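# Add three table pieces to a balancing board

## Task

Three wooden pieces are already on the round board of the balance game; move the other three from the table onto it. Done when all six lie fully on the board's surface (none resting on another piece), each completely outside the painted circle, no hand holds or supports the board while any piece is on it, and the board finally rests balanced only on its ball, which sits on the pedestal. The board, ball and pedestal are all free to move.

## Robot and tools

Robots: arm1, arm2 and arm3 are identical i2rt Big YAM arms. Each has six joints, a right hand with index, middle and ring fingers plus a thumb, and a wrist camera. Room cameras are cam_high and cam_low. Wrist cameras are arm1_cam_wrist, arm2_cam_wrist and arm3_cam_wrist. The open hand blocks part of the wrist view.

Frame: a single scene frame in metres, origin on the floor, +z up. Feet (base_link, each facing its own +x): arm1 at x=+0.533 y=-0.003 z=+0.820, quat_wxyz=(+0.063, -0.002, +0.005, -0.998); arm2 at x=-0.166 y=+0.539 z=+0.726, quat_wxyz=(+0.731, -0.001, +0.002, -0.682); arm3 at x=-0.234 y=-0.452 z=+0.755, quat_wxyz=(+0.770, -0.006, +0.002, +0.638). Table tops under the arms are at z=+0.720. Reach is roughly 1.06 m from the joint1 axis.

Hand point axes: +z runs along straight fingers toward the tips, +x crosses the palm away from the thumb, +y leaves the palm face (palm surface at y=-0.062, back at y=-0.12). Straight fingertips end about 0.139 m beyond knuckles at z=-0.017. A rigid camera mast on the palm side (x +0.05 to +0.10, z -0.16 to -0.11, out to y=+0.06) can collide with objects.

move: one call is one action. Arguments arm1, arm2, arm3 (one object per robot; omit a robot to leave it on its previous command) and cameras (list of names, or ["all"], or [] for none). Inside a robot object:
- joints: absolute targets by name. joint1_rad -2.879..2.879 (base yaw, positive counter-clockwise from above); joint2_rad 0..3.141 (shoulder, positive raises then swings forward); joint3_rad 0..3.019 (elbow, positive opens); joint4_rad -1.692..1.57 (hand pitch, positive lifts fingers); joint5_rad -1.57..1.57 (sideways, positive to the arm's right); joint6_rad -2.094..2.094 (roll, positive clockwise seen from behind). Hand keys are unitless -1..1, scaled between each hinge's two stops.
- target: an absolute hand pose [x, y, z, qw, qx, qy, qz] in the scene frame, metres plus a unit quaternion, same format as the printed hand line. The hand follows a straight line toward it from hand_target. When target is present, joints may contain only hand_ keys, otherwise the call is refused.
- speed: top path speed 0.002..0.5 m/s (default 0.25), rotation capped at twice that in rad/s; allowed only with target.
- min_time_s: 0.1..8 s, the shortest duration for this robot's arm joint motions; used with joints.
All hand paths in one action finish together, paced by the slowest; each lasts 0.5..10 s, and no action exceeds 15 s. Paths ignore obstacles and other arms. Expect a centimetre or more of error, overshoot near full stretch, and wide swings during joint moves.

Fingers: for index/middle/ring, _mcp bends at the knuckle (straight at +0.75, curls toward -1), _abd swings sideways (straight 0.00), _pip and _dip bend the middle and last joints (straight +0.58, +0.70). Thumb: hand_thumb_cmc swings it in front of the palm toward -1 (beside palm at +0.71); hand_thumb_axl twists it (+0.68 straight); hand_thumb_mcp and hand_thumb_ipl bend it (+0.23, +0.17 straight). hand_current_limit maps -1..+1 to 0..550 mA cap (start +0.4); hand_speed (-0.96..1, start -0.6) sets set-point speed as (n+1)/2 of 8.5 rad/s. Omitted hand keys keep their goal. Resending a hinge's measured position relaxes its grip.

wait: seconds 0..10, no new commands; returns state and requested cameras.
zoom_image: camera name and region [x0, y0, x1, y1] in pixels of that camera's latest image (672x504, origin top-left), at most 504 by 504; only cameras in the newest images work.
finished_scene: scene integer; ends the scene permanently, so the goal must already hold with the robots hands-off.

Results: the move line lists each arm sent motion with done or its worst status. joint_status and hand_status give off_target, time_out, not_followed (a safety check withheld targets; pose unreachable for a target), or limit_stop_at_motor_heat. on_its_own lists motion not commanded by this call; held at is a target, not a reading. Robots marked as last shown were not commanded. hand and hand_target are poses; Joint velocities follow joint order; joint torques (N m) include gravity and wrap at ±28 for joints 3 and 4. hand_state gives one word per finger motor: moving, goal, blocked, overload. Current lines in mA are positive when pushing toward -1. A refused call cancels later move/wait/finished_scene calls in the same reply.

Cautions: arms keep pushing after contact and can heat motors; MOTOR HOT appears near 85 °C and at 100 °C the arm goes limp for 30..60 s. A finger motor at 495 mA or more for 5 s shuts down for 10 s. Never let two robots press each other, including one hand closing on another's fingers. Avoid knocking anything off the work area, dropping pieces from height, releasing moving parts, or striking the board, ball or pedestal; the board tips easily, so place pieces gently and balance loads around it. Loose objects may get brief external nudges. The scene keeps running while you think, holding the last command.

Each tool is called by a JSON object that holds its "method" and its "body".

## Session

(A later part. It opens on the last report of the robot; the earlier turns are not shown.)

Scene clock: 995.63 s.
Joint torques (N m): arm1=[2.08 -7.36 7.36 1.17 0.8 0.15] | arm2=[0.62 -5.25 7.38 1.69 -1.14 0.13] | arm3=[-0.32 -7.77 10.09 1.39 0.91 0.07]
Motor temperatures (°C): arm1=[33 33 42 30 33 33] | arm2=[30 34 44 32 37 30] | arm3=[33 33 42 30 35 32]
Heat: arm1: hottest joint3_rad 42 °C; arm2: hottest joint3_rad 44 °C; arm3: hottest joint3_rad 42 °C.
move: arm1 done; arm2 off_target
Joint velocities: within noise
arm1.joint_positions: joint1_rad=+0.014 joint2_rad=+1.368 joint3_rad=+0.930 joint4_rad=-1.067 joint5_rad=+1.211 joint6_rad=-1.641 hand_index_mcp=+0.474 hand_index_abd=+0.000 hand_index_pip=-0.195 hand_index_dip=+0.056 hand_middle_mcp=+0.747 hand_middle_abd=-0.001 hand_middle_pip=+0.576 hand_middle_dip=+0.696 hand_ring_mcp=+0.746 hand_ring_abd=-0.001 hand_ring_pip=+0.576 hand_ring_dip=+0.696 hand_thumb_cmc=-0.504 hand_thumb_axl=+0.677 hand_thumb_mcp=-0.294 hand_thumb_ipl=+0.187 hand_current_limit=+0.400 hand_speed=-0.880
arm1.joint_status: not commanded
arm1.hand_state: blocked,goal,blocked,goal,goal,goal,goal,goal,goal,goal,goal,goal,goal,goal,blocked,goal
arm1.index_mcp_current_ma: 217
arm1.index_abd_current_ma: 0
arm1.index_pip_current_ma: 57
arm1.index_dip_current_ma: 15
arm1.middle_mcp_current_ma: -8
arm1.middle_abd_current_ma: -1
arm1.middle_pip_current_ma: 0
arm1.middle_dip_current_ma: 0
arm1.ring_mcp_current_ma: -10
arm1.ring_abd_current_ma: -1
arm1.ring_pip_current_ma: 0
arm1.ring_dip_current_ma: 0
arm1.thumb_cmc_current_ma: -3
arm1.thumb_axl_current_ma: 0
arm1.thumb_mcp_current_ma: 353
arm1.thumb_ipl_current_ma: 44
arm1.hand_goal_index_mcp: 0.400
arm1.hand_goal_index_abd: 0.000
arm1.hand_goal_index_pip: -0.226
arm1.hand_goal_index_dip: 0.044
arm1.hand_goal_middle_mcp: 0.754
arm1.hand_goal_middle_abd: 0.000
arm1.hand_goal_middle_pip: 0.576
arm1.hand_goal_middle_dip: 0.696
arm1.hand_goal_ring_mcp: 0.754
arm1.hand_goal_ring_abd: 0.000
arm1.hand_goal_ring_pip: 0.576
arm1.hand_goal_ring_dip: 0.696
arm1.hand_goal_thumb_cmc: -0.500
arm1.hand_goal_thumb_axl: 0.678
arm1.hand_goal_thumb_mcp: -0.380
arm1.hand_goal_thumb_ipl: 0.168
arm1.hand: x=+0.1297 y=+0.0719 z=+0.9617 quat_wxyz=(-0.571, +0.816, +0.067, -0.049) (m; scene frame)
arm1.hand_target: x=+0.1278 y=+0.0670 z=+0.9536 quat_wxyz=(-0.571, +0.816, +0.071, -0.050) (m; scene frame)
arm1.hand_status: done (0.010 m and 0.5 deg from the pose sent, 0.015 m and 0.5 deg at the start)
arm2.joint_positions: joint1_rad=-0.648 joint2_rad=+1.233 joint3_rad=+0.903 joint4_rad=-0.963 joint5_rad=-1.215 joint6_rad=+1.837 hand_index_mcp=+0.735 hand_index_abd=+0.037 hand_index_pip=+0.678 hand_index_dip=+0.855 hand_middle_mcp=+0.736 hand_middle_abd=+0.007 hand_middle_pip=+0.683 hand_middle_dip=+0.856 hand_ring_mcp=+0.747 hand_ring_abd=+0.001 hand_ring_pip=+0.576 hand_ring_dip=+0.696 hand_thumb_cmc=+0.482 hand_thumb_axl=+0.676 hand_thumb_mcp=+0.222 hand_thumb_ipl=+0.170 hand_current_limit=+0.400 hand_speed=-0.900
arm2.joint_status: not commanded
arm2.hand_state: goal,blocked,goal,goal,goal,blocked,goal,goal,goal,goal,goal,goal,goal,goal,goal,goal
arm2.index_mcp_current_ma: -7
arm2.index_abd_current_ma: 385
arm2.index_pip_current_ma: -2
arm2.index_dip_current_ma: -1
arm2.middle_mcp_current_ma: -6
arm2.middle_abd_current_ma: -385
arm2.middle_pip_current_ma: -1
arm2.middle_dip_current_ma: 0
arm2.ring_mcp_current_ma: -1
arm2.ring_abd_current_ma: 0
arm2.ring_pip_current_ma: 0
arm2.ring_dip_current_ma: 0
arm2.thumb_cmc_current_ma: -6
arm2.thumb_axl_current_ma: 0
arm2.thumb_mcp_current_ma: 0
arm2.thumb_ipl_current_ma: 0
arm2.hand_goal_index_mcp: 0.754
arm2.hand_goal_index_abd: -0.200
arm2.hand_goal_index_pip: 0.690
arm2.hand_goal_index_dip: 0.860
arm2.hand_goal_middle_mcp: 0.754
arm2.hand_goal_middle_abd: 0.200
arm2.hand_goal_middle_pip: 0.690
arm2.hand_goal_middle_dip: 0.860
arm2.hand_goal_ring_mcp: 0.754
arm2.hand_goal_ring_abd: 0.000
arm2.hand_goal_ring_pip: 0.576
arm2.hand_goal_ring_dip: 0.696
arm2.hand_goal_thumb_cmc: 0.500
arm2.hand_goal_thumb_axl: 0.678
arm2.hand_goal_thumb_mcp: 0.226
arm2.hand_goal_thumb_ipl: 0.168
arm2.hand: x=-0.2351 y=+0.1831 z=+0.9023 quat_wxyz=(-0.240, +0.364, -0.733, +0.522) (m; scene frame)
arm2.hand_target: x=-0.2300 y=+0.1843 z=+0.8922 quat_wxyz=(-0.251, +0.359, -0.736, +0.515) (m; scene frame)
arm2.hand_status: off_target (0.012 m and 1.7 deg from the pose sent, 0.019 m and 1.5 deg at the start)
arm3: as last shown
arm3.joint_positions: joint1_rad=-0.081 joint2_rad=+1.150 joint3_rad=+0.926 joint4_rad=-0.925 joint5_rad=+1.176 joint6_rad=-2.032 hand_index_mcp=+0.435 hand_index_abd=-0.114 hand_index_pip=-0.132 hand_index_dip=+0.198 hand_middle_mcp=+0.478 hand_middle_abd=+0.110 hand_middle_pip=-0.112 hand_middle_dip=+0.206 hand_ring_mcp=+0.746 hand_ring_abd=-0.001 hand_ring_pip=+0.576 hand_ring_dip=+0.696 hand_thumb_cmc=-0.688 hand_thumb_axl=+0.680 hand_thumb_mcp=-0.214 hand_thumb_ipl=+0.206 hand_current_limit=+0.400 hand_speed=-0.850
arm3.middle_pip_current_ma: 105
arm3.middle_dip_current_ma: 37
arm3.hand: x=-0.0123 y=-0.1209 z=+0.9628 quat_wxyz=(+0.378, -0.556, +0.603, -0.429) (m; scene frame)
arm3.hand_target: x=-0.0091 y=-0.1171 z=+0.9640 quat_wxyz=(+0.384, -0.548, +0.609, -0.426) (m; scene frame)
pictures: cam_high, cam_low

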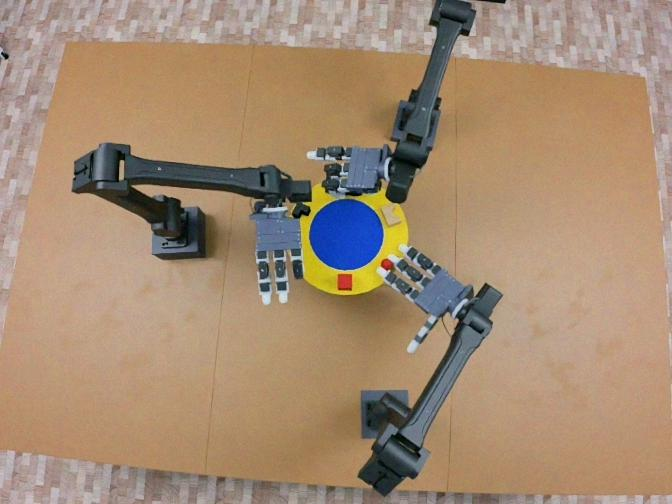

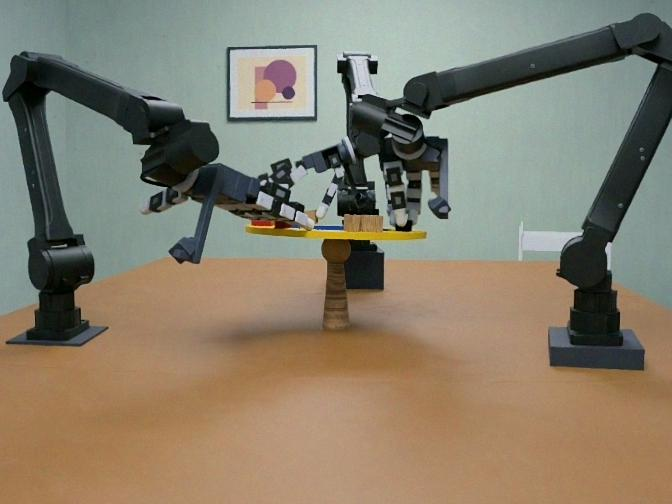

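{"method": "wait", "body": {"seconds": 0.2, "cameras": ["cam_high","cam_low"]}}

{"method": "zoom_image", "body": {"camera": "cam_low", "region": [235, 195, 340, 255]}}

{"method": "zoom_image", "body": {"camera": "cam_low", "region": [330, 195, 435, 255]}}

{"method": "zoom_image", "body": {"camera": "cam_high", "region": [270, 160, 430, 310]}}

Scene clock: 1016.70 s.
Joint torques (N m): arm1=[1.44 -7.06 7.39 1.14 0.77 0.13] | arm2=[0.85 -5.66 7.45 1.72 -1.13 0.13] | arm3=[-0.32 -7.77 10.09 1.4 0.91 0.07]
Motor temperatures (°C): arm1=[33 33 41 30 33 33] | arm2=[30 34 43 32 37 30] | arm3=[33 33 42 30 35 32]
Heat: arm1: hottest joint3_rad 41 °C; arm2: hottest joint3_rad 43 °C; arm3: hottest joint3_rad 42 °C.
Joint velocities: within noise
arm1.joint_positions: joint1_rad=+0.014 joint2_rad=+1.368 joint3_rad=+0.930 joint4_rad=-1.067 joint5_rad=+1.211 joint6_rad=-1.641 hand_index_mcp=+0.474 hand_index_abd=+0.000 hand_index_pip=-0.195 hand_index_dip=+0.056 hand_middle_mcp=+0.747 hand_middle_abd=-0.001 hand_middle_pip=+0.576 hand_middle_dip=+0.696 hand_ring_mcp=+0.746 hand_ring_abd=-0.001 hand_ring_pip=+0.576 hand_ring_dip=+0.696 hand_thumb_cmc=-0.504 hand_thumb_axl=+0.677 hand_thumb_mcp=-0.294 hand_thumb_ipl=+0.187 hand_current_limit=+0.400 hand_speed=-0.880
arm1.joint_status: not commanded
arm1.hand_state: blocked,goal,blocked,goal,goal,goal,goal,goal,goal,goal,goal,goal,goal,goal,blocked,goal
arm1.index_mcp_current_ma: 217
arm1.index_abd_current_ma: 0
arm1.index_pip_current_ma: 57
arm1.index_dip_current_ma: 15
arm1.middle_mcp_current_ma: -8
arm1.middle_abd_current_ma: -1
arm1.middle_pip_current_ma: 0
arm1.middle_dip_current_ma: 0
arm1.ring_mcp_current_ma: -10
arm1.ring_abd_current_ma: -1
arm1.ring_pip_current_ma: 0
arm1.ring_dip_current_ma: 0
arm1.thumb_cmc_current_ma: -3
arm1.thumb_axl_current_ma: 0
arm1.thumb_mcp_current_ma: 353
arm1.thumb_ipl_current_ma: 44
arm1.hand_goal_index_mcp: 0.400
arm1.hand_goal_index_abd: 0.000
arm1.hand_goal_index_pip: -0.226
arm1.hand_goal_index_dip: 0.044
arm1.hand_goal_middle_mcp: 0.754
arm1.hand_goal_middle_abd: 0.000
arm1.hand_goal_middle_pip: 0.576
arm1.hand_goal_middle_dip: 0.696
arm1.hand_goal_ring_mcp: 0.754
arm1.hand_goal_ring_abd: 0.000
arm1.hand_goal_ring_pip: 0.576
arm1.hand_goal_ring_dip: 0.696
arm1.hand_goal_thumb_cmc: -0.500
arm1.hand_goal_thumb_axl: 0.678
arm1.hand_goal_thumb_mcp: -0.380
arm1.hand_goal_thumb_ipl: 0.168
arm1.hand: x=+0.1297 y=+0.0719 z=+0.9617 quat_wxyz=(-0.571, +0.816, +0.067, -0.049) (m; scene frame)
arm1.hand_target: x=+0.1278 y=+0.0670 z=+0.9536 quat_wxyz=(-0.571, +0.816, +0.071, -0.050) (m; scene frame)
arm1.hand_status: done (0.010 m and 0.5 deg from the pose sent, 0.015 m and 0.5 deg at the start)
arm2.joint_positions: joint1_rad=-0.648 joint2_rad=+1.233 joint3_rad=+0.903 joint4_rad=-0.963 joint5_rad=-1.215 joint6_rad=+1.837 hand_index_mcp=+0.735 hand_index_abd=+0.037 hand_index_pip=+0.678 hand_index_dip=+0.855 hand_middle_mcp=+0.736 hand_middle_abd=+0.007 hand_middle_pip=+0.683 hand_middle_dip=+0.856 hand_ring_mcp=+0.747 hand_ring_abd=+0.001 hand_ring_pip=+0.576 hand_ring_dip=+0.696 hand_thumb_cmc=+0.482 hand_thumb_axl=+0.676 hand_thumb_mcp=+0.222 hand_thumb_ipl=+0.170 hand_current_limit=+0.400 hand_speed=-0.900
arm2.joint_status: not commanded
arm2.hand_state: goal,blocked,goal,goal,goal,blocked,goal,goal,goal,goal,goal,goal,goal,goal,goal,goal
arm2.index_mcp_current_ma: -7
arm2.index_abd_current_ma: 385
arm2.index_pip_current_ma: -2
arm2.index_dip_current_ma: -1
arm2.middle_mcp_current_ma: -6
arm2.middle_abd_current_ma: -385
arm2.middle_pip_current_ma: -1
arm2.middle_dip_current_ma: 0
arm2.ring_mcp_current_ma: -1
arm2.ring_abd_current_ma: 0
arm2.ring_pip_current_ma: 0
arm2.ring_dip_current_ma: 0
arm2.thumb_cmc_current_ma: -6
arm2.thumb_axl_current_ma: 0
arm2.thumb_mcp_current_ma: 0
arm2.thumb_ipl_current_ma: 0
arm2.hand_goal_index_mcp: 0.754
arm2.hand_goal_index_abd: -0.200
arm2.hand_goal_index_pip: 0.690
arm2.hand_goal_index_dip: 0.860
arm2.hand_goal_middle_mcp: 0.754
arm2.hand_goal_middle_abd: 0.200
arm2.hand_goal_middle_pip: 0.690
arm2.hand_goal_middle_dip: 0.860
arm2.hand_goal_ring_mcp: 0.754
arm2.hand_goal_ring_abd: 0.000
arm2.hand_goal_ring_pip: 0.576
arm2.hand_goal_ring_dip: 0.696
arm2.hand_goal_thumb_cmc: 0.500
arm2.hand_goal_thumb_axl: 0.678
arm2.hand_goal_thumb_mcp: 0.226
arm2.hand_goal_thumb_ipl: 0.168
arm2.hand: x=-0.2351 y=+0.1831 z=+0.9023 quat_wxyz=(-0.240, +0.364, -0.733, +0.522) (m; scene frame)
arm2.hand_target: x=-0.2300 y=+0.1843 z=+0.8922 quat_wxyz=(-0.251, +0.359, -0.736, +0.515) (m; scene frame)
arm2.hand_status: off_target (0.012 m and 1.7 deg from the pose sent, 0.019 m and 1.5 deg at the start)
arm3.joint_positions: joint1_rad=-0.081 joint2_rad=+1.150 joint3_rad=+0.926 joint4_rad=-0.925 joint5_rad=+1.176 joint6_rad=-2.032 hand_index_mcp=+0.435 hand_index_abd=-0.114 hand_index_pip=-0.132 hand_index_dip=+0.198 hand_middle_mcp=+0.478 hand_middle_abd=+0.110 hand_middle_pip=-0.112 hand_middle_dip=+0.206 hand_ring_mcp=+0.746 hand_ring_abd=-0.001 hand_ring_pip=+0.576 hand_ring_dip=+0.696 hand_thumb_cmc=-0.688 hand_thumb_axl=+0.680 hand_thumb_mcp=-0.214 hand_thumb_ipl=+0.206 hand_current_limit=+0.400 hand_speed=-0.850
arm3.joint_status: not commanded
arm3.hand_state: blocked,goal,blocked,goal,blocked,blocked,blocked,goal,goal,goal,goal,goal,goal,goal,blocked,blocked
arm3.index_mcp_current_ma: 172
arm3.index_abd_current_ma: 27
arm3.index_pip_current_ma: 44
arm3.index_dip_current_ma: 19
arm3.middle_mcp_current_ma: 368
arm3.middle_abd_current_ma: -37
arm3.middle_pip_current_ma: 105
arm3.middle_dip_current_ma: 37
arm3.ring_mcp_current_ma: -14
arm3.ring_abd_current_ma: -1
arm3.ring_pip_current_ma: 0
arm3.ring_dip_current_ma: 0
arm3.thumb_cmc_current_ma: 10
arm3.thumb_axl_current_ma: 4
arm3.thumb_mcp_current_ma: 385
arm3.thumb_ipl_current_ma: 148
arm3.hand_goal_index_mcp: 0.380
arm3.hand_goal_index_abd: -0.130
arm3.hand_goal_index_pip: -0.152
arm3.hand_goal_index_dip: 0.188
arm3.hand_goal_middle_mcp: 0.380
arm3.hand_goal_middle_abd: 0.130
arm3.hand_goal_middle_pip: -0.152
arm3.hand_goal_middle_dip: 0.188
arm3.hand_goal_ring_mcp: 0.754
arm3.hand_goal_ring_abd: 0.000
arm3.hand_goal_ring_pip: 0.576
arm3.hand_goal_ring_dip: 0.696
arm3.hand_goal_thumb_cmc: -0.694
arm3.hand_goal_thumb_axl: 0.678
arm3.hand_goal_thumb_mcp: -0.380
arm3.hand_goal_thumb_ipl: 0.168
arm3.hand: x=-0.0123 y=-0.1209 z=+0.9628 quat_wxyz=(+0.378, -0.556, +0.603, -0.429) (m; scene frame)
arm3.hand_target: x=-0.0091 y=-0.1171 z=+0.9640 quat_wxyz=(+0.384, -0.548, +0.609, -0.426) (m; scene frame)
arm3.hand_status: not commanded
wait: 0.20 s; at rest from the start
pictures: cam_high, cam_low

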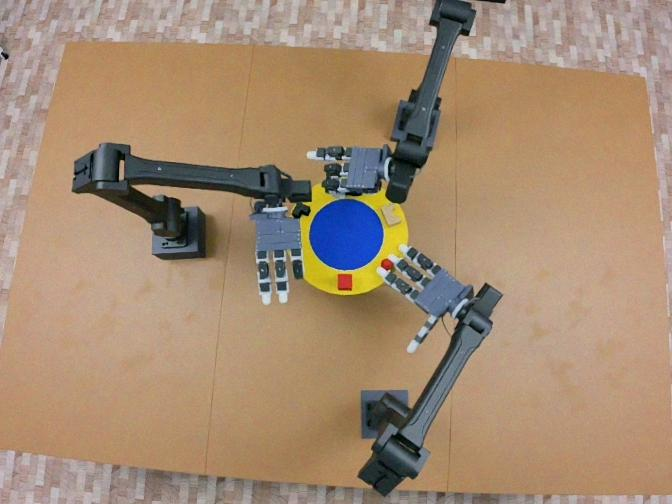

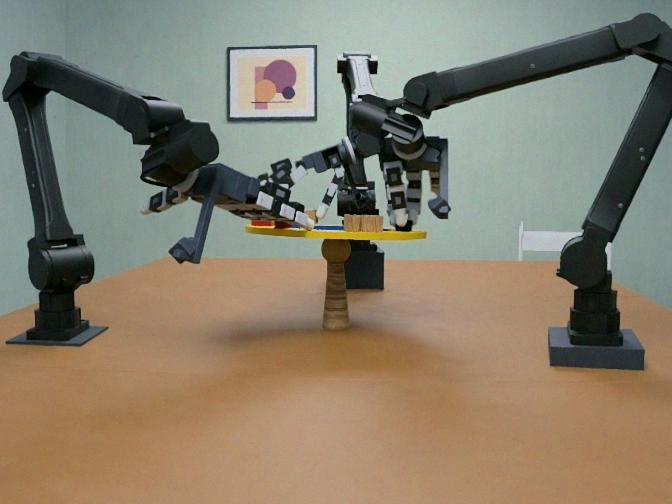

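Scaled by 4.800 from the camera's 672x504 image, which has a finer 960x720 frame.

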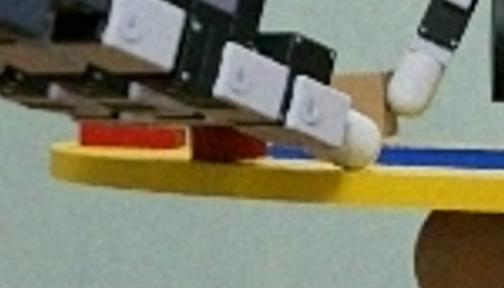

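Scaled by 4.800 from the camera's 672x504 image, which has a finer 960x720 frame.

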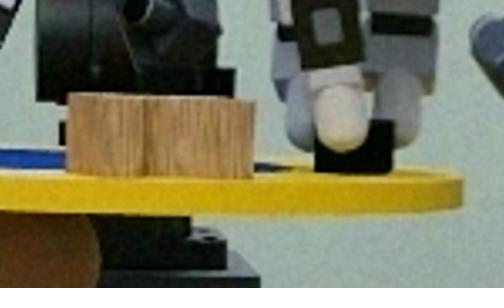

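Scaled by 3.150 from the camera's 672x504 image, which has a finer 960x720 frame.

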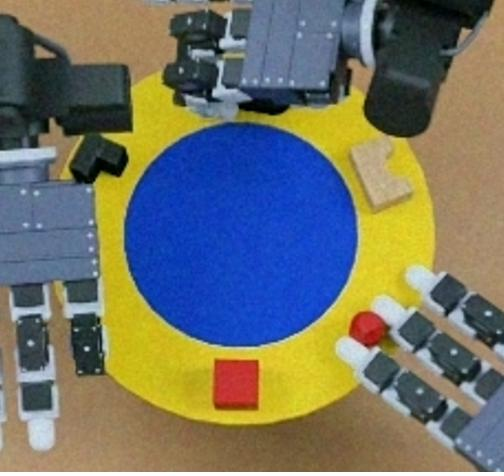

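{"method": "move", "body": {"arm1": {"target":[0.1275,0.067,0.974,0.5714,-0.8163,-0.0714,0.05],"speed":0.04}, "arm3": {"target":[-0.009,-0.117,0.977,0.3838,-0.5483,0.6089,-0.4262],"speed":0.04}, "cameras": ["cam_high","cam_low"]}}

{"method": "zoom_image", "body": {"camera": "cam_low", "region": [235, 195, 340, 255]}}

{"method": "zoom_image", "body": {"camera": "cam_low", "region": [330, 195, 435, 255]}}

Scene clock: 1050.27 s.
Joint torques (N m): arm1=[1.85 -9.05 10.06 0.13 0.77 0] | arm2=[0.38 -5.6 7.31 1.74 -1.08 0.13] | arm3=[-0.38 -8.53 12.36 0.47 0.87 0]
Motor temperatures (°C): arm1=[33 33 40 30 33 33] | arm2=[30 34 43 32 37 30] | arm3=[33 33 41 30 35 32]
Heat: arm1: hottest joint3_rad 40 °C; arm2: hottest joint3_rad 43 °C; arm3: hottest joint3_rad 41 °C.
move: arm1 off_target; arm3 off_target
Joint velocities: within noise
arm1.joint_positions: joint1_rad=+0.014 joint2_rad=+1.368 joint3_rad=+0.930 joint4_rad=-1.102 joint5_rad=+1.212 joint6_rad=-1.637 hand_index_mcp=+0.474 hand_index_abd=+0.000 hand_index_pip=-0.195 hand_index_dip=+0.056 hand_middle_mcp=+0.747 hand_middle_abd=-0.001 hand_middle_pip=+0.576 hand_middle_dip=+0.696 hand_ring_mcp=+0.746 hand_ring_abd=-0.001 hand_ring_pip=+0.576 hand_ring_dip=+0.696 hand_thumb_cmc=-0.504 hand_thumb_axl=+0.677 hand_thumb_mcp=-0.294 hand_thumb_ipl=+0.187 hand_current_limit=+0.400 hand_speed=-0.880
arm1.joint_status: not commanded
arm1.hand_state: blocked,goal,blocked,goal,goal,goal,goal,goal,goal,goal,goal,goal,goal,goal,blocked,goal
arm1.index_mcp_current_ma: 217
arm1.index_abd_current_ma: 0
arm1.index_pip_current_ma: 57
arm1.index_dip_current_ma: 15
arm1.middle_mcp_current_ma: -8
arm1.middle_abd_current_ma: -1
arm1.middle_pip_current_ma: 0
arm1.middle_dip_current_ma: 0
arm1.ring_mcp_current_ma: -10
arm1.ring_abd_current_ma: -1
arm1.ring_pip_current_ma: 0
arm1.ring_dip_current_ma: 0
arm1.thumb_cmc_current_ma: -3
arm1.thumb_axl_current_ma: 0
arm1.thumb_mcp_current_ma: 353
arm1.thumb_ipl_current_ma: 44
arm1.hand_goal_index_mcp: 0.400
arm1.hand_goal_index_abd: 0.000
arm1.hand_goal_index_pip: -0.226
arm1.hand_goal_index_dip: 0.044
arm1.hand_goal_middle_mcp: 0.754
arm1.hand_goal_middle_abd: 0.000
arm1.hand_goal_middle_pip: 0.576
arm1.hand_goal_middle_dip: 0.696
arm1.hand_goal_ring_mcp: 0.754
arm1.hand_goal_ring_abd: 0.000
arm1.hand_goal_ring_pip: 0.576
arm1.hand_goal_ring_dip: 0.696
arm1.hand_goal_thumb_cmc: -0.500
arm1.hand_goal_thumb_axl: 0.678
arm1.hand_goal_thumb_mcp: -0.380
arm1.hand_goal_thumb_ipl: 0.168
arm1.hand: x=+0.1368 y=+0.0731 z=+0.9609 quat_wxyz=(-0.572, +0.816, +0.075, -0.036) (m; scene frame)
arm1.hand_target: x=+0.1279 y=+0.0671 z=+0.9740 quat_wxyz=(-0.571, +0.816, +0.072, -0.050) (m; scene frame)
arm1.hand_status: off_target (0.017 m and 1.7 deg from the pose sent, 0.013 m and 0.6 deg at the start)
arm2: as last shown
arm2.joint_positions: joint1_rad=-0.648 joint2_rad=+1.233 joint3_rad=+0.903 joint4_rad=-0.963 joint5_rad=-1.216 joint6_rad=+1.837 hand_index_mcp=+0.736 hand_index_abd=+0.037 hand_index_pip=+0.683 hand_index_dip=+0.857 hand_middle_mcp=+0.736 hand_middle_abd=+0.007 hand_middle_pip=+0.685 hand_middle_dip=+0.857 hand_ring_mcp=+0.750 hand_ring_abd=+0.001 hand_ring_pip=+0.576 hand_ring_dip=+0.696 hand_thumb_cmc=+0.482 hand_thumb_axl=+0.676 hand_thumb_mcp=+0.222 hand_thumb_ipl=+0.170 hand_current_limit=+0.400 hand_speed=-0.900
arm2.index_mcp_current_ma: -6
arm2.index_pip_current_ma: -1
arm2.index_dip_current_ma: 0
arm2.ring_mcp_current_ma: 0
arm2.hand: x=-0.2350 y=+0.1830 z=+0.9025 quat_wxyz=(-0.240, +0.364, -0.733, +0.523) (m; scene frame)
arm2.hand_target: x=-0.2301 y=+0.1843 z=+0.8923 quat_wxyz=(-0.251, +0.359, -0.736, +0.515) (m; scene frame)
arm3.joint_positions: joint1_rad=-0.081 joint2_rad=+1.150 joint3_rad=+0.926 joint4_rad=-0.934 joint5_rad=+1.176 joint6_rad=-2.027 hand_index_mcp=+0.435 hand_index_abd=-0.114 hand_index_pip=-0.131 hand_index_dip=+0.198 hand_middle_mcp=+0.477 hand_middle_abd=+0.109 hand_middle_pip=-0.112 hand_middle_dip=+0.207 hand_ring_mcp=+0.746 hand_ring_abd=-0.001 hand_ring_pip=+0.576 hand_ring_dip=+0.696 hand_thumb_cmc=-0.684 hand_thumb_axl=+0.682 hand_thumb_mcp=-0.214 hand_thumb_ipl=+0.206 hand_current_limit=+0.400 hand_speed=-0.850
arm3.joint_status: not commanded
arm3.hand_state: blocked,goal,blocked,goal,blocked,blocked,blocked,goal,goal,goal,goal,goal,goal,goal,blocked,blocked
arm3.index_mcp_current_ma: 172
arm3.index_abd_current_ma: 28
arm3.index_pip_current_ma: 46
arm3.index_dip_current_ma: 19
arm3.middle_mcp_current_ma: 359
arm3.middle_abd_current_ma: -39
arm3.middle_pip_current_ma: 107
arm3.middle_dip_current_ma: 40
arm3.ring_mcp_current_ma: -14
arm3.ring_abd_current_ma: -1
arm3.ring_pip_current_ma: 0
arm3.ring_dip_current_ma: 0
arm3.thumb_cmc_current_ma: 18
arm3.thumb_axl_current_ma: 7
arm3.thumb_mcp_current_ma: 385
arm3.thumb_ipl_current_ma: 148
arm3.hand_goal_index_mcp: 0.380
arm3.hand_goal_index_abd: -0.130
arm3.hand_goal_index_pip: -0.152
arm3.hand_goal_index_dip: 0.188
arm3.hand_goal_middle_mcp: 0.380
arm3.hand_goal_middle_abd: 0.130
arm3.hand_goal_middle_pip: -0.152
arm3.hand_goal_middle_dip: 0.188
arm3.hand_goal_ring_mcp: 0.754
arm3.hand_goal_ring_abd: 0.000
arm3.hand_goal_ring_pip: 0.576
arm3.hand_goal_ring_dip: 0.696
arm3.hand_goal_thumb_cmc: -0.694
arm3.hand_goal_thumb_axl: 0.678
arm3.hand_goal_thumb_mcp: -0.380
arm3.hand_goal_thumb_ipl: 0.168
arm3.hand: x=-0.0127 y=-0.1225 z=+0.9623 quat_wxyz=(+0.376, -0.556, +0.603, -0.430) (m; scene frame)
arm3.hand_target: x=-0.0091 y=-0.1173 z=+0.9769 quat_wxyz=(+0.384, -0.548, +0.609, -0.426) (m; scene frame)
arm3.hand_status: off_target (0.016 m and 1.5 deg from the pose sent, 0.015 m and 1.3 deg at the start)
pictures: cam_high, cam_low

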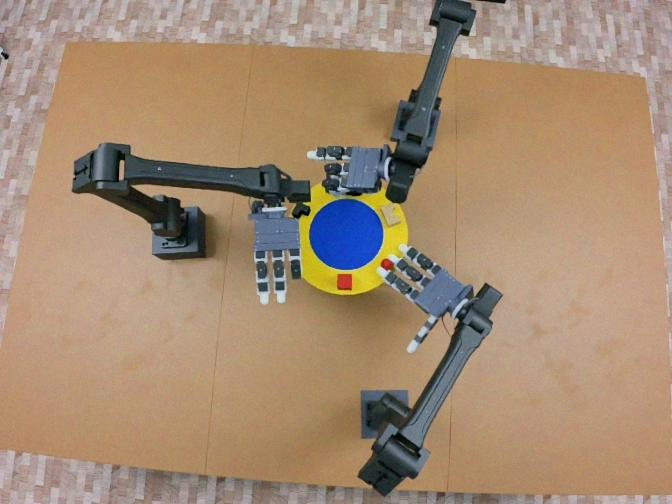

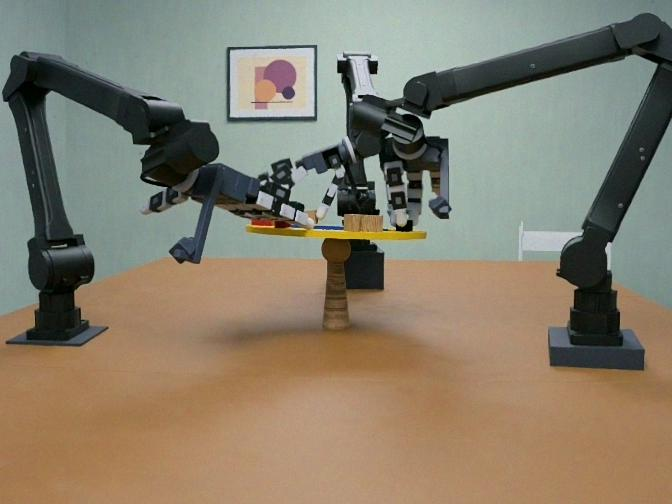

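Scaled by 4.800 from the camera's 672x504 image, which has a finer 960x720 frame.

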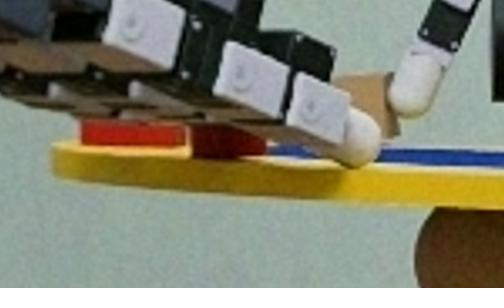

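Scaled by 4.800 from the camera's 672x504 image, which has a finer 960x720 frame.

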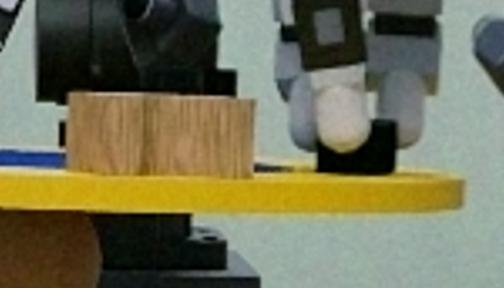

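{"method": "move", "body": {"arm1": {"target":[0.128,0.067,0.99,0.5714,-0.8163,-0.0714,0.05],"speed":0.06}, "arm3": {"target":[-0.009,-0.117,0.99,0.3838,-0.5483,0.6089,-0.4262],"speed":0.06}, "arm2": {"target":[-0.23,0.184,0.922,0.2514,-0.3592,0.7365,-0.5156],"speed":0.06}, "cameras": ["cam_high","cam_low"]}}

{"method": "zoom_image", "body": {"camera": "cam_low", "region": [235, 195, 340, 255]}}

{"method": "zoom_image", "body": {"camera": "cam_low", "region": [330, 195, 435, 255]}}

Scene clock: 1058.70 s.
Joint torques (N m): arm1=[1.61 -9.99 11.73 0.32 0.75 0.01] | arm2=[0.62 -7.41 11.89 0.57 -1.11 0.12] | arm3=[-0.32 -9.17 14.35 0.47 0.88 -0.03]
Motor temperatures (°C): arm1=[33 33 40 30 33 33] | arm2=[30 34 43 32 37 30] | arm3=[33 33 42 30 35 32]
Heat: arm1: hottest joint3_rad 40 °C; arm2: hottest joint3_rad 43 °C; arm3: hottest joint3_rad 42 °C.
move: arm1 off_target; arm2 off_target; arm3 off_target
Joint velocities: within noise
arm1.joint_positions: joint1_rad=+0.015 joint2_rad=+1.359 joint3_rad=+0.935 joint4_rad=-1.150 joint5_rad=+1.212 joint6_rad=-1.636 hand_index_mcp=+0.474 hand_index_abd=+0.000 hand_index_pip=-0.195 hand_index_dip=+0.056 hand_middle_mcp=+0.747 hand_middle_abd=-0.001 hand_middle_pip=+0.576 hand_middle_dip=+0.696 hand_ring_mcp=+0.746 hand_ring_abd=-0.001 hand_ring_pip=+0.576 hand_ring_dip=+0.696 hand_thumb_cmc=-0.503 hand_thumb_axl=+0.677 hand_thumb_mcp=-0.294 hand_thumb_ipl=+0.187 hand_current_limit=+0.400 hand_speed=-0.880
arm1.joint_status: not commanded
arm1.hand_state: blocked,goal,blocked,goal,goal,goal,goal,goal,goal,goal,goal,goal,goal,goal,blocked,goal
arm1.index_mcp_current_ma: 217
arm1.index_abd_current_ma: 0
arm1.index_pip_current_ma: 57
arm1.index_dip_current_ma: 15
arm1.middle_mcp_current_ma: -8
arm1.middle_abd_current_ma: -1
arm1.middle_pip_current_ma: 0
arm1.middle_dip_current_ma: 0
arm1.ring_mcp_current_ma: -10
arm1.ring_abd_current_ma: -1
arm1.ring_pip_current_ma: 0
arm1.ring_dip_current_ma: 0
arm1.thumb_cmc_current_ma: -3
arm1.thumb_axl_current_ma: 0
arm1.thumb_mcp_current_ma: 353
arm1.thumb_ipl_current_ma: 44
arm1.hand_goal_index_mcp: 0.400
arm1.hand_goal_index_abd: 0.000
arm1.hand_goal_index_pip: -0.226
arm1.hand_goal_index_dip: 0.044
arm1.hand_goal_middle_mcp: 0.754
arm1.hand_goal_middle_abd: 0.000
arm1.hand_goal_middle_pip: 0.576
arm1.hand_goal_middle_dip: 0.696
arm1.hand_goal_ring_mcp: 0.754
arm1.hand_goal_ring_abd: 0.000
arm1.hand_goal_ring_pip: 0.576
arm1.hand_goal_ring_dip: 0.696
arm1.hand_goal_thumb_cmc: -0.500
arm1.hand_goal_thumb_axl: 0.678
arm1.hand_goal_thumb_mcp: -0.380
arm1.hand_goal_thumb_ipl: 0.168
arm1.hand: x=+0.1453 y=+0.0740 z=+0.9651 quat_wxyz=(-0.573, +0.815, +0.085, -0.022) (m; scene frame)
arm1.hand_target: x=+0.1291 y=+0.0672 z=+0.9901 quat_wxyz=(-0.571, +0.816, +0.072, -0.050) (m; scene frame)
arm1.hand_status: off_target (0.031 m and 3.5 deg from the pose sent, 0.031 m and 1.7 deg at the start)
arm2.joint_positions: joint1_rad=-0.648 joint2_rad=+1.231 joint3_rad=+0.903 joint4_rad=-1.022 joint5_rad=-1.217 joint6_rad=+1.839 hand_index_mcp=+0.737 hand_index_abd=+0.037 hand_index_pip=+0.684 hand_index_dip=+0.857 hand_middle_mcp=+0.737 hand_middle_abd=+0.007 hand_middle_pip=+0.685 hand_middle_dip=+0.857 hand_ring_mcp=+0.753 hand_ring_abd=-0.005 hand_ring_pip=+0.579 hand_ring_dip=+0.697 hand_thumb_cmc=+0.482 hand_thumb_axl=+0.676 hand_thumb_mcp=+0.222 hand_thumb_ipl=+0.170 hand_current_limit=+0.400 hand_speed=-0.900
arm2.joint_status: not commanded
arm2.hand_state: goal,blocked,goal,goal,goal,blocked,goal,goal,goal,goal,goal,goal,goal,goal,goal,goal
arm2.index_mcp_current_ma: -6
arm2.index_abd_current_ma: 385
arm2.index_pip_current_ma: -1
arm2.index_dip_current_ma: 0
arm2.middle_mcp_current_ma: -6
arm2.middle_abd_current_ma: -385
arm2.middle_pip_current_ma: 0
arm2.middle_dip_current_ma: 0
arm2.ring_mcp_current_ma: 0
arm2.ring_abd_current_ma: 0
arm2.ring_pip_current_ma: 0
arm2.ring_dip_current_ma: 0
arm2.thumb_cmc_current_ma: -6
arm2.thumb_axl_current_ma: 0
arm2.thumb_mcp_current_ma: 0
arm2.thumb_ipl_current_ma: 0
arm2.hand_goal_index_mcp: 0.754
arm2.hand_goal_index_abd: -0.200
arm2.hand_goal_index_pip: 0.690
arm2.hand_goal_index_dip: 0.860
arm2.hand_goal_middle_mcp: 0.754
arm2.hand_goal_middle_abd: 0.200
arm2.hand_goal_middle_pip: 0.690
arm2.hand_goal_middle_dip: 0.860
arm2.hand_goal_ring_mcp: 0.754
arm2.hand_goal_ring_abd: 0.000
arm2.hand_goal_ring_pip: 0.576
arm2.hand_goal_ring_dip: 0.696
arm2.hand_goal_thumb_cmc: 0.500
arm2.hand_goal_thumb_axl: 0.678
arm2.hand_goal_thumb_mcp: 0.226
arm2.hand_goal_thumb_ipl: 0.168
arm2.hand: x=-0.2279 y=+0.1937 z=+0.9027 quat_wxyz=(-0.261, +0.349, -0.742, +0.510) (m; scene frame)
arm2.hand_target: x=-0.2297 y=+0.1846 z=+0.9219 quat_wxyz=(-0.251, +0.359, -0.736, +0.516) (m; scene frame)
arm2.hand_status: off_target (0.022 m and 1.8 deg from the pose sent, 0.020 m and 1.7 deg at the start)
arm3.joint_positions: joint1_rad=-0.081 joint2_rad=+1.149 joint3_rad=+0.929 joint4_rad=-0.973 joint5_rad=+1.176 joint6_rad=-2.027 hand_index_mcp=+0.435 hand_index_abd=-0.114 hand_index_pip=-0.131 hand_index_dip=+0.198 hand_middle_mcp=+0.474 hand_middle_abd=+0.108 hand_middle_pip=-0.111 hand_middle_dip=+0.208 hand_ring_mcp=+0.746 hand_ring_abd=-0.001 hand_ring_pip=+0.576 hand_ring_dip=+0.696 hand_thumb_cmc=-0.682 hand_thumb_axl=+0.683 hand_thumb_mcp=-0.214 hand_thumb_ipl=+0.206 hand_current_limit=+0.400 hand_speed=-0.850
arm3.joint_status: not commanded
arm3.hand_state: blocked,goal,blocked,goal,blocked,blocked,blocked,goal,goal,goal,goal,goal,goal,goal,blocked,blocked
arm3.index_mcp_current_ma: 172
arm3.index_abd_current_ma: 28
arm3.index_pip_current_ma: 46
arm3.index_dip_current_ma: 19
arm3.middle_mcp_current_ma: 348
arm3.middle_abd_current_ma: -41
arm3.middle_pip_current_ma: 110
arm3.middle_dip_current_ma: 43
arm3.ring_mcp_current_ma: -14
arm3.ring_abd_current_ma: -1
arm3.ring_pip_current_ma: 0
arm3.ring_dip_current_ma: 0
arm3.thumb_cmc_current_ma: 23
arm3.thumb_axl_current_ma: 10
arm3.thumb_mcp_current_ma: 385
arm3.thumb_ipl_current_ma: 148
arm3.hand_goal_index_mcp: 0.380
arm3.hand_goal_index_abd: -0.130
arm3.hand_goal_index_pip: -0.152
arm3.hand_goal_index_dip: 0.188
arm3.hand_goal_middle_mcp: 0.380
arm3.hand_goal_middle_abd: 0.130
arm3.hand_goal_middle_pip: -0.152
arm3.hand_goal_middle_dip: 0.188
arm3.hand_goal_ring_mcp: 0.754
arm3.hand_goal_ring_abd: 0.000
arm3.hand_goal_ring_pip: 0.576
arm3.hand_goal_ring_dip: 0.696
arm3.hand_goal_thumb_cmc: -0.694
arm3.hand_goal_thumb_axl: 0.678
arm3.hand_goal_thumb_mcp: -0.380
arm3.hand_goal_thumb_ipl: 0.168
arm3.hand: x=-0.0146 y=-0.1296 z=+0.9614 quat_wxyz=(+0.364, -0.564, +0.598, -0.438) (m; scene frame)
arm3.hand_target: x=-0.0094 y=-0.1183 z=+0.9898 quat_wxyz=(+0.384, -0.548, +0.609, -0.426) (m; scene frame)
arm3.hand_status: off_target (0.032 m and 3.4 deg from the pose sent, 0.028 m and 1.5 deg at the start)
pictures: cam_high, cam_low

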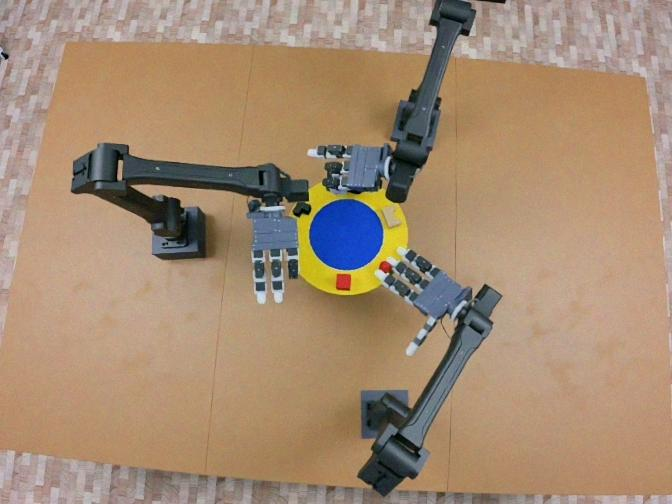

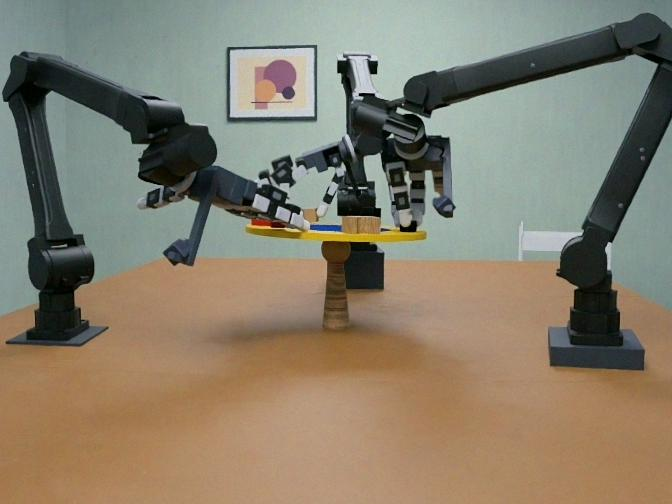

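Scaled by 4.800 from the camera's 672x504 image, which has a finer 960x720 frame.

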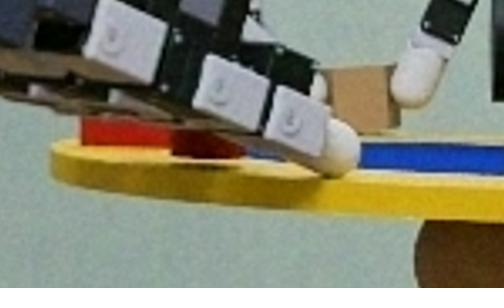

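Scaled by 4.800 from the camera's 672x504 image, which has a finer 960x720 frame.

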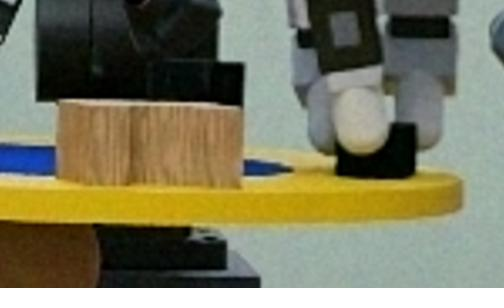

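{"method": "move", "body": {"arm1": {"joints":{"joint3_rad":1.0,"joint2_rad":1.36,"joint4_rad":-1.145},"min_time_s":1.5}, "arm3": {"joints":{"joint3_rad":1.0,"joint2_rad":1.149,"joint4_rad":-0.998},"min_time_s":1.5}, "arm2": {"joints":{"joint3_rad":0.97,"joint2_rad":1.232,"joint4_rad":-1.031},"min_time_s":1.5}, "cameras": ["cam_high","cam_low"]}}

{"method": "zoom_image", "body": {"camera": "cam_low", "region": [230, 150, 440, 260]}}

{"method": "zoom_image", "body": {"camera": "cam_high", "region": [270, 160, 430, 310]}}

Scene clock: 1069.77 s.
Joint torques (N m): arm1=[1.32 -8.12 12.04 0.95 0.76 0.04] | arm2=[0.38 -6.71 12.85 0.55 -1.16 0.12] | arm3=[-0.44 -8.23 14.63 0.51 0.89 -0.03]
Motor temperatures (°C): arm1=[33 33 42 30 33 33] | arm2=[30 34 43 32 37 30] | arm3=[33 33 44 30 35 32]
Heat: arm1: hottest joint3_rad 42 °C; arm2: hottest joint3_rad 43 °C; arm3: hottest joint3_rad 44 °C.
move: arm1 done; arm2 done; arm3 done
Joint velocities: within noise
arm1.joint_positions: joint1_rad=+0.015 joint2_rad=+1.359 joint3_rad=+0.947 joint4_rad=-1.150 joint5_rad=+1.212 joint6_rad=-1.636 hand_index_mcp=+0.474 hand_index_abd=+0.000 hand_index_pip=-0.195 hand_index_dip=+0.056 hand_middle_mcp=+0.747 hand_middle_abd=-0.001 hand_middle_pip=+0.576 hand_middle_dip=+0.696 hand_ring_mcp=+0.746 hand_ring_abd=-0.001 hand_ring_pip=+0.576 hand_ring_dip=+0.696 hand_thumb_cmc=-0.503 hand_thumb_axl=+0.677 hand_thumb_mcp=-0.294 hand_thumb_ipl=+0.187 hand_current_limit=+0.400 hand_speed=-0.880
arm1.joint_status: all done
arm1.hand_state: blocked,goal,blocked,goal,goal,goal,goal,goal,goal,goal,goal,goal,goal,goal,blocked,goal
arm1.index_mcp_current_ma: 217
arm1.index_abd_current_ma: 0
arm1.index_pip_current_ma: 57
arm1.index_dip_current_ma: 15
arm1.middle_mcp_current_ma: -8
arm1.middle_abd_current_ma: -1
arm1.middle_pip_current_ma: 0
arm1.middle_dip_current_ma: 0
arm1.ring_mcp_current_ma: -10
arm1.ring_abd_current_ma: -1
arm1.ring_pip_current_ma: 0
arm1.ring_dip_current_ma: 0
arm1.thumb_cmc_current_ma: -3
arm1.thumb_axl_current_ma: 0
arm1.thumb_mcp_current_ma: 352
arm1.thumb_ipl_current_ma: 44
arm1.hand_goal_index_mcp: 0.400
arm1.hand_goal_index_abd: 0.000
arm1.hand_goal_index_pip: -0.226
arm1.hand_goal_index_dip: 0.044
arm1.hand_goal_middle_mcp: 0.754
arm1.hand_goal_middle_abd: 0.000
arm1.hand_goal_middle_pip: 0.576
arm1.hand_goal_middle_dip: 0.696
arm1.hand_goal_ring_mcp: 0.754
arm1.hand_goal_ring_abd: 0.000
arm1.hand_goal_ring_pip: 0.576
arm1.hand_goal_ring_dip: 0.696
arm1.hand_goal_thumb_cmc: -0.500
arm1.hand_goal_thumb_axl: 0.678
arm1.hand_goal_thumb_mcp: -0.380
arm1.hand_goal_thumb_ipl: 0.168
arm1.hand: x=+0.1407 y=+0.0733 z=+0.9697 quat_wxyz=(-0.573, +0.815, +0.081, -0.028) (m; scene frame)
arm1.hand_target: x=+0.1203 y=+0.0659 z=+0.9891 quat_wxyz=(-0.571, +0.816, +0.069, -0.054) (m; scene frame)
arm1.hand_status: not commanded
arm2.joint_positions: joint1_rad=-0.648 joint2_rad=+1.231 joint3_rad=+0.913 joint4_rad=-1.022 joint5_rad=-1.216 joint6_rad=+1.839 hand_index_mcp=+0.737 hand_index_abd=+0.037 hand_index_pip=+0.684 hand_index_dip=+0.857 hand_middle_mcp=+0.737 hand_middle_abd=+0.007 hand_middle_pip=+0.685 hand_middle_dip=+0.857 hand_ring_mcp=+0.747 hand_ring_abd=-0.003 hand_ring_pip=+0.576 hand_ring_dip=+0.697 hand_thumb_cmc=+0.482 hand_thumb_axl=+0.676 hand_thumb_mcp=+0.222 hand_thumb_ipl=+0.170 hand_current_limit=+0.400 hand_speed=-0.900
arm2.joint_status: all done
arm2.hand_state: goal,blocked,goal,goal,goal,blocked,goal,goal,goal,goal,goal,goal,goal,goal,goal,goal
arm2.index_mcp_current_ma: -6
arm2.index_abd_current_ma: 385
arm2.index_pip_current_ma: -1
arm2.index_dip_current_ma: 0
arm2.middle_mcp_current_ma: -6
arm2.middle_abd_current_ma: -385
arm2.middle_pip_current_ma: 0
arm2.middle_dip_current_ma: 0
arm2.ring_mcp_current_ma: -1
arm2.ring_abd_current_ma: 0
arm2.ring_pip_current_ma: 0
arm2.ring_dip_current_ma: 0
arm2.thumb_cmc_current_ma: -6
arm2.thumb_axl_current_ma: 0
arm2.thumb_mcp_current_ma: 0
arm2.thumb_ipl_current_ma: 0
arm2.hand_goal_index_mcp: 0.754
arm2.hand_goal_index_abd: -0.200
arm2.hand_goal_index_pip: 0.690
arm2.hand_goal_index_dip: 0.860
arm2.hand_goal_middle_mcp: 0.754
arm2.hand_goal_middle_abd: 0.200
arm2.hand_goal_middle_pip: 0.690
arm2.hand_goal_middle_dip: 0.860
arm2.hand_goal_ring_mcp: 0.754
arm2.hand_goal_ring_abd: 0.000
arm2.hand_goal_ring_pip: 0.576
arm2.hand_goal_ring_dip: 0.696
arm2.hand_goal_thumb_cmc: 0.500
arm2.hand_goal_thumb_axl: 0.678
arm2.hand_goal_thumb_mcp: 0.226
arm2.hand_goal_thumb_ipl: 0.168
arm2.hand: x=-0.2297 y=+0.1912 z=+0.9060 quat_wxyz=(-0.257, +0.351, -0.741, +0.512) (m; scene frame)
arm2.hand_target: x=-0.2343 y=+0.1773 z=+0.9273 quat_wxyz=(-0.246, +0.363, -0.734, +0.519) (m; scene frame)
arm2.hand_status: not commanded
arm3.joint_positions: joint1_rad=-0.081 joint2_rad=+1.149 joint3_rad=+0.941 joint4_rad=-0.992 joint5_rad=+1.176 joint6_rad=-2.027 hand_index_mcp=+0.435 hand_index_abd=-0.114 hand_index_pip=-0.131 hand_index_dip=+0.198 hand_middle_mcp=+0.474 hand_middle_abd=+0.108 hand_middle_pip=-0.111 hand_middle_dip=+0.208 hand_ring_mcp=+0.746 hand_ring_abd=-0.001 hand_ring_pip=+0.576 hand_ring_dip=+0.696 hand_thumb_cmc=-0.682 hand_thumb_axl=+0.683 hand_thumb_mcp=-0.214 hand_thumb_ipl=+0.206 hand_current_limit=+0.400 hand_speed=-0.850
arm3.joint_status: all done
arm3.hand_state: blocked,goal,blocked,goal,blocked,blocked,blocked,goal,goal,goal,goal,goal,goal,goal,blocked,blocked
arm3.index_mcp_current_ma: 172
arm3.index_abd_current_ma: 28
arm3.index_pip_current_ma: 46
arm3.index_dip_current_ma: 19
arm3.middle_mcp_current_ma: 348
arm3.middle_abd_current_ma: -41
arm3.middle_pip_current_ma: 110
arm3.middle_dip_current_ma: 43
arm3.ring_mcp_current_ma: -14
arm3.ring_abd_current_ma: -1
arm3.ring_pip_current_ma: 0
arm3.ring_dip_current_ma: 0
arm3.thumb_cmc_current_ma: 23
arm3.thumb_axl_current_ma: 10
arm3.thumb_mcp_current_ma: 385
arm3.thumb_ipl_current_ma: 148
arm3.hand_goal_index_mcp: 0.380
arm3.hand_goal_index_abd: -0.130
arm3.hand_goal_index_pip: -0.152
arm3.hand_goal_index_dip: 0.188
arm3.hand_goal_middle_mcp: 0.380
arm3.hand_goal_middle_abd: 0.130
arm3.hand_goal_middle_pip: -0.152
arm3.hand_goal_middle_dip: 0.188
arm3.hand_goal_ring_mcp: 0.754
arm3.hand_goal_ring_abd: 0.000
arm3.hand_goal_ring_pip: 0.576
arm3.hand_goal_ring_dip: 0.696
arm3.hand_goal_thumb_cmc: -0.694
arm3.hand_goal_thumb_axl: 0.678
arm3.hand_goal_thumb_mcp: -0.380
arm3.hand_goal_thumb_ipl: 0.168
arm3.hand: x=-0.0147 y=-0.1298 z=+0.9656 quat_wxyz=(+0.362, -0.566, +0.597, -0.439) (m; scene frame)
arm3.hand_target: x=-0.0089 y=-0.1164 z=+0.9912 quat_wxyz=(+0.379, -0.552, +0.607, -0.429) (m; scene frame)
arm3.hand_status: not commanded
pictures: cam_high, cam_low

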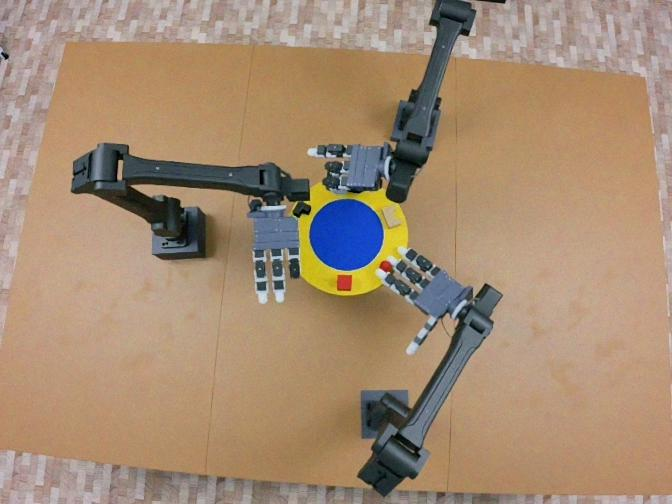

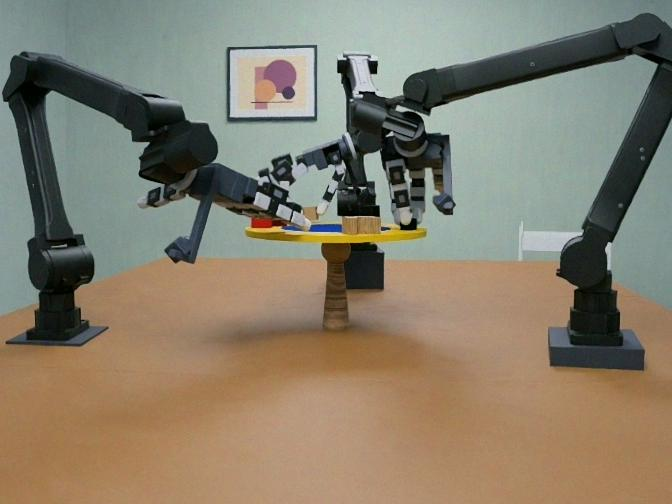

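Scaled by 2.400 from the camera's 672x504 image, which has a finer 960x720 frame.

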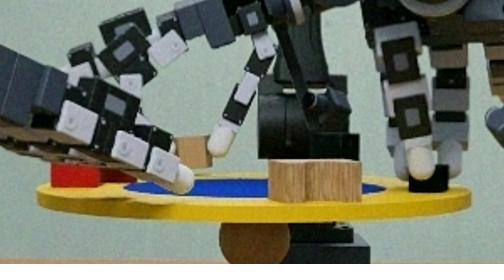

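Scaled by 3.150 from the camera's 672x504 image, which has a finer 960x720 frame.

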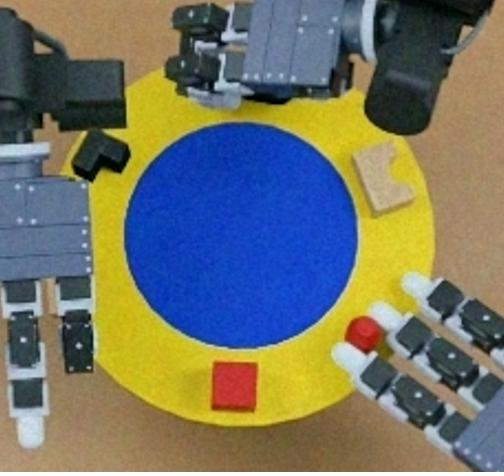

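{"method": "move", "body": {"arm1": {"joints":{"joint3_rad":1.04,"joint2_rad":1.359,"joint4_rad":-1.133},"min_time_s":1.0}, "arm3": {"joints":{"joint3_rad":1.04,"joint2_rad":1.149,"joint4_rad":-0.975},"min_time_s":1.0}, "arm2": {"joints":{"joint3_rad":1.01,"joint2_rad":1.231,"joint4_rad":-1.01},"min_time_s":1.0}}}

Scene clock: 1084.03 s.
Joint torques (N m): arm1=[1.67 -9.05 12.33 1.09 0.77 0.06] | arm2=[0.85 -7 13.22 1.69 -1.16 0.13] | arm3=[-0.38 -8.35 14.78 1.37 0.87 -0.02]
Motor temperatures (°C): arm1=[33 33 42 30 33 33] | arm2=[30 34 47 32 37 30] | arm3=[33 33 46 30 35 32]
Heat: arm1: hottest joint3_rad 42 °C; arm2: hottest joint3_rad 47 °C; arm3: hottest joint3_rad 46 °C.
move: arm1 done; arm2 done; arm3 done
Joint velocities: within noise
arm1.joint_positions: joint1_rad=+0.015 joint2_rad=+1.359 joint3_rad=+0.987 joint4_rad=-1.142 joint5_rad=+1.211 joint6_rad=-1.636 hand_index_mcp=+0.474 hand_index_abd=+0.000 hand_index_pip=-0.195 hand_index_dip=+0.056 hand_middle_mcp=+0.747 hand_middle_abd=-0.001 hand_middle_pip=+0.576 hand_middle_dip=+0.696 hand_ring_mcp=+0.746 hand_ring_abd=-0.001 hand_ring_pip=+0.576 hand_ring_dip=+0.696 hand_thumb_cmc=-0.503 hand_thumb_axl=+0.677 hand_thumb_mcp=-0.294 hand_thumb_ipl=+0.187 hand_current_limit=+0.400 hand_speed=-0.880
arm1.joint_status: all done
arm1.hand_state: blocked,goal,blocked,goal,goal,goal,goal,goal,goal,goal,goal,goal,goal,goal,blocked,goal
arm1.index_mcp_current_ma: 217
arm1.index_abd_current_ma: 0
arm1.index_pip_current_ma: 57
arm1.index_dip_current_ma: 15
arm1.middle_mcp_current_ma: -8
arm1.middle_abd_current_ma: -1
arm1.middle_pip_current_ma: 0
arm1.middle_dip_current_ma: 0
arm1.ring_mcp_current_ma: -10
arm1.ring_abd_current_ma: -1
arm1.ring_pip_current_ma: 0
arm1.ring_dip_current_ma: 0
arm1.thumb_cmc_current_ma: -3
arm1.thumb_axl_current_ma: 0
arm1.thumb_mcp_current_ma: 352
arm1.thumb_ipl_current_ma: 44
arm1.hand_goal_index_mcp: 0.400
arm1.hand_goal_index_abd: 0.000
arm1.hand_goal_index_pip: -0.226
arm1.hand_goal_index_dip: 0.044
arm1.hand_goal_middle_mcp: 0.754
arm1.hand_goal_middle_abd: 0.000
arm1.hand_goal_middle_pip: 0.576
arm1.hand_goal_middle_dip: 0.696
arm1.hand_goal_ring_mcp: 0.754
arm1.hand_goal_ring_abd: 0.000
arm1.hand_goal_ring_pip: 0.576
arm1.hand_goal_ring_dip: 0.696
arm1.hand_goal_thumb_cmc: -0.500
arm1.hand_goal_thumb_axl: 0.678
arm1.hand_goal_thumb_mcp: -0.380
arm1.hand_goal_thumb_ipl: 0.168
arm1.hand: x=+0.1250 y=+0.0708 z=+0.9848 quat_wxyz=(-0.572, +0.816, +0.068, -0.047) (m; scene frame)
arm1.hand_target: x=+0.1045 y=+0.0632 z=+1.0059 quat_wxyz=(-0.569, +0.817, +0.054, -0.076) (m; scene frame)
arm1.hand_status: not commanded
arm2.joint_positions: joint1_rad=-0.648 joint2_rad=+1.231 joint3_rad=+0.952 joint4_rad=-1.022 joint5_rad=-1.216 joint6_rad=+1.839 hand_index_mcp=+0.737 hand_index_abd=+0.037 hand_index_pip=+0.684 hand_index_dip=+0.857 hand_middle_mcp=+0.737 hand_middle_abd=+0.007 hand_middle_pip=+0.685 hand_middle_dip=+0.857 hand_ring_mcp=+0.747 hand_ring_abd=-0.003 hand_ring_pip=+0.576 hand_ring_dip=+0.697 hand_thumb_cmc=+0.482 hand_thumb_axl=+0.676 hand_thumb_mcp=+0.222 hand_thumb_ipl=+0.170 hand_current_limit=+0.400 hand_speed=-0.900
arm2.joint_status: all done
arm2.hand_state: goal,blocked,goal,goal,goal,blocked,goal,goal,goal,goal,goal,goal,goal,goal,goal,goal
arm2.index_mcp_current_ma: -6
arm2.index_abd_current_ma: 385
arm2.index_pip_current_ma: -1
arm2.index_dip_current_ma: 0
arm2.middle_mcp_current_ma: -6
arm2.middle_abd_current_ma: -385
arm2.middle_pip_current_ma: 0
arm2.middle_dip_current_ma: 0
arm2.ring_mcp_current_ma: -1
arm2.ring_abd_current_ma: 0
arm2.ring_pip_current_ma: 0
arm2.ring_dip_current_ma: 0
arm2.thumb_cmc_current_ma: -6
arm2.thumb_axl_current_ma: 0
arm2.thumb_mcp_current_ma: 0
arm2.thumb_ipl_current_ma: 0
arm2.hand_goal_index_mcp: 0.754
arm2.hand_goal_index_abd: -0.200
arm2.hand_goal_index_pip: 0.690
arm2.hand_goal_index_dip: 0.860
arm2.hand_goal_middle_mcp: 0.754
arm2.hand_goal_middle_abd: 0.200
arm2.hand_goal_middle_pip: 0.690
arm2.hand_goal_middle_dip: 0.860
arm2.hand_goal_ring_mcp: 0.754
arm2.hand_goal_ring_abd: 0.000
arm2.hand_goal_ring_pip: 0.576
arm2.hand_goal_ring_dip: 0.696
arm2.hand_goal_thumb_cmc: 0.500
arm2.hand_goal_thumb_axl: 0.678
arm2.hand_goal_thumb_mcp: 0.226
arm2.hand_goal_thumb_ipl: 0.168
arm2.hand: x=-0.2365 y=+0.1806 z=+0.9205 quat_wxyz=(-0.244, +0.361, -0.735, +0.520) (m; scene frame)
arm2.hand_target: x=-0.2430 y=+0.1635 z=+0.9436 quat_wxyz=(-0.224, +0.378, -0.724, +0.532) (m; scene frame)
arm2.hand_status: not commanded
arm3.joint_positions: joint1_rad=-0.081 joint2_rad=+1.149 joint3_rad=+0.981 joint4_rad=-0.988 joint5_rad=+1.176 joint6_rad=-2.027 hand_index_mcp=+0.435 hand_index_abd=-0.114 hand_index_pip=-0.131 hand_index_dip=+0.198 hand_middle_mcp=+0.474 hand_middle_abd=+0.108 hand_middle_pip=-0.111 hand_middle_dip=+0.208 hand_ring_mcp=+0.746 hand_ring_abd=-0.001 hand_ring_pip=+0.576 hand_ring_dip=+0.696 hand_thumb_cmc=-0.682 hand_thumb_axl=+0.683 hand_thumb_mcp=-0.214 hand_thumb_ipl=+0.206 hand_current_limit=+0.400 hand_speed=-0.850
arm3.joint_status: all done
arm3.hand_state: blocked,goal,blocked,goal,blocked,blocked,blocked,goal,goal,goal,goal,goal,goal,goal,blocked,blocked
arm3.index_mcp_current_ma: 172
arm3.index_abd_current_ma: 28
arm3.index_pip_current_ma: 46
arm3.index_dip_current_ma: 19
arm3.middle_mcp_current_ma: 348
arm3.middle_abd_current_ma: -41
arm3.middle_pip_current_ma: 110
arm3.middle_dip_current_ma: 43
arm3.ring_mcp_current_ma: -14
arm3.ring_abd_current_ma: -1
arm3.ring_pip_current_ma: 0
arm3.ring_dip_current_ma: 0
arm3.thumb_cmc_current_ma: 23
arm3.thumb_axl_current_ma: 10
arm3.thumb_mcp_current_ma: 385
arm3.thumb_ipl_current_ma: 148
arm3.hand_goal_index_mcp: 0.380
arm3.hand_goal_index_abd: -0.130
arm3.hand_goal_index_pip: -0.152
arm3.hand_goal_index_dip: 0.188
arm3.hand_goal_middle_mcp: 0.380
arm3.hand_goal_middle_abd: 0.130
arm3.hand_goal_middle_pip: -0.152
arm3.hand_goal_middle_dip: 0.188
arm3.hand_goal_ring_mcp: 0.754
arm3.hand_goal_ring_abd: 0.000
arm3.hand_goal_ring_pip: 0.576
arm3.hand_goal_ring_dip: 0.696
arm3.hand_goal_thumb_cmc: -0.694
arm3.hand_goal_thumb_axl: 0.678
arm3.hand_goal_thumb_mcp: -0.380
arm3.hand_goal_thumb_ipl: 0.168
arm3.hand: x=-0.0116 y=-0.1181 z=+0.9834 quat_wxyz=(+0.377, -0.556, +0.604, -0.430) (m; scene frame)
arm3.hand_target: x=-0.0050 y=-0.1017 z=+1.0113 quat_wxyz=(+0.401, -0.536, +0.616, -0.415) (m; scene frame)
arm3.hand_status: not commanded
pictures: none


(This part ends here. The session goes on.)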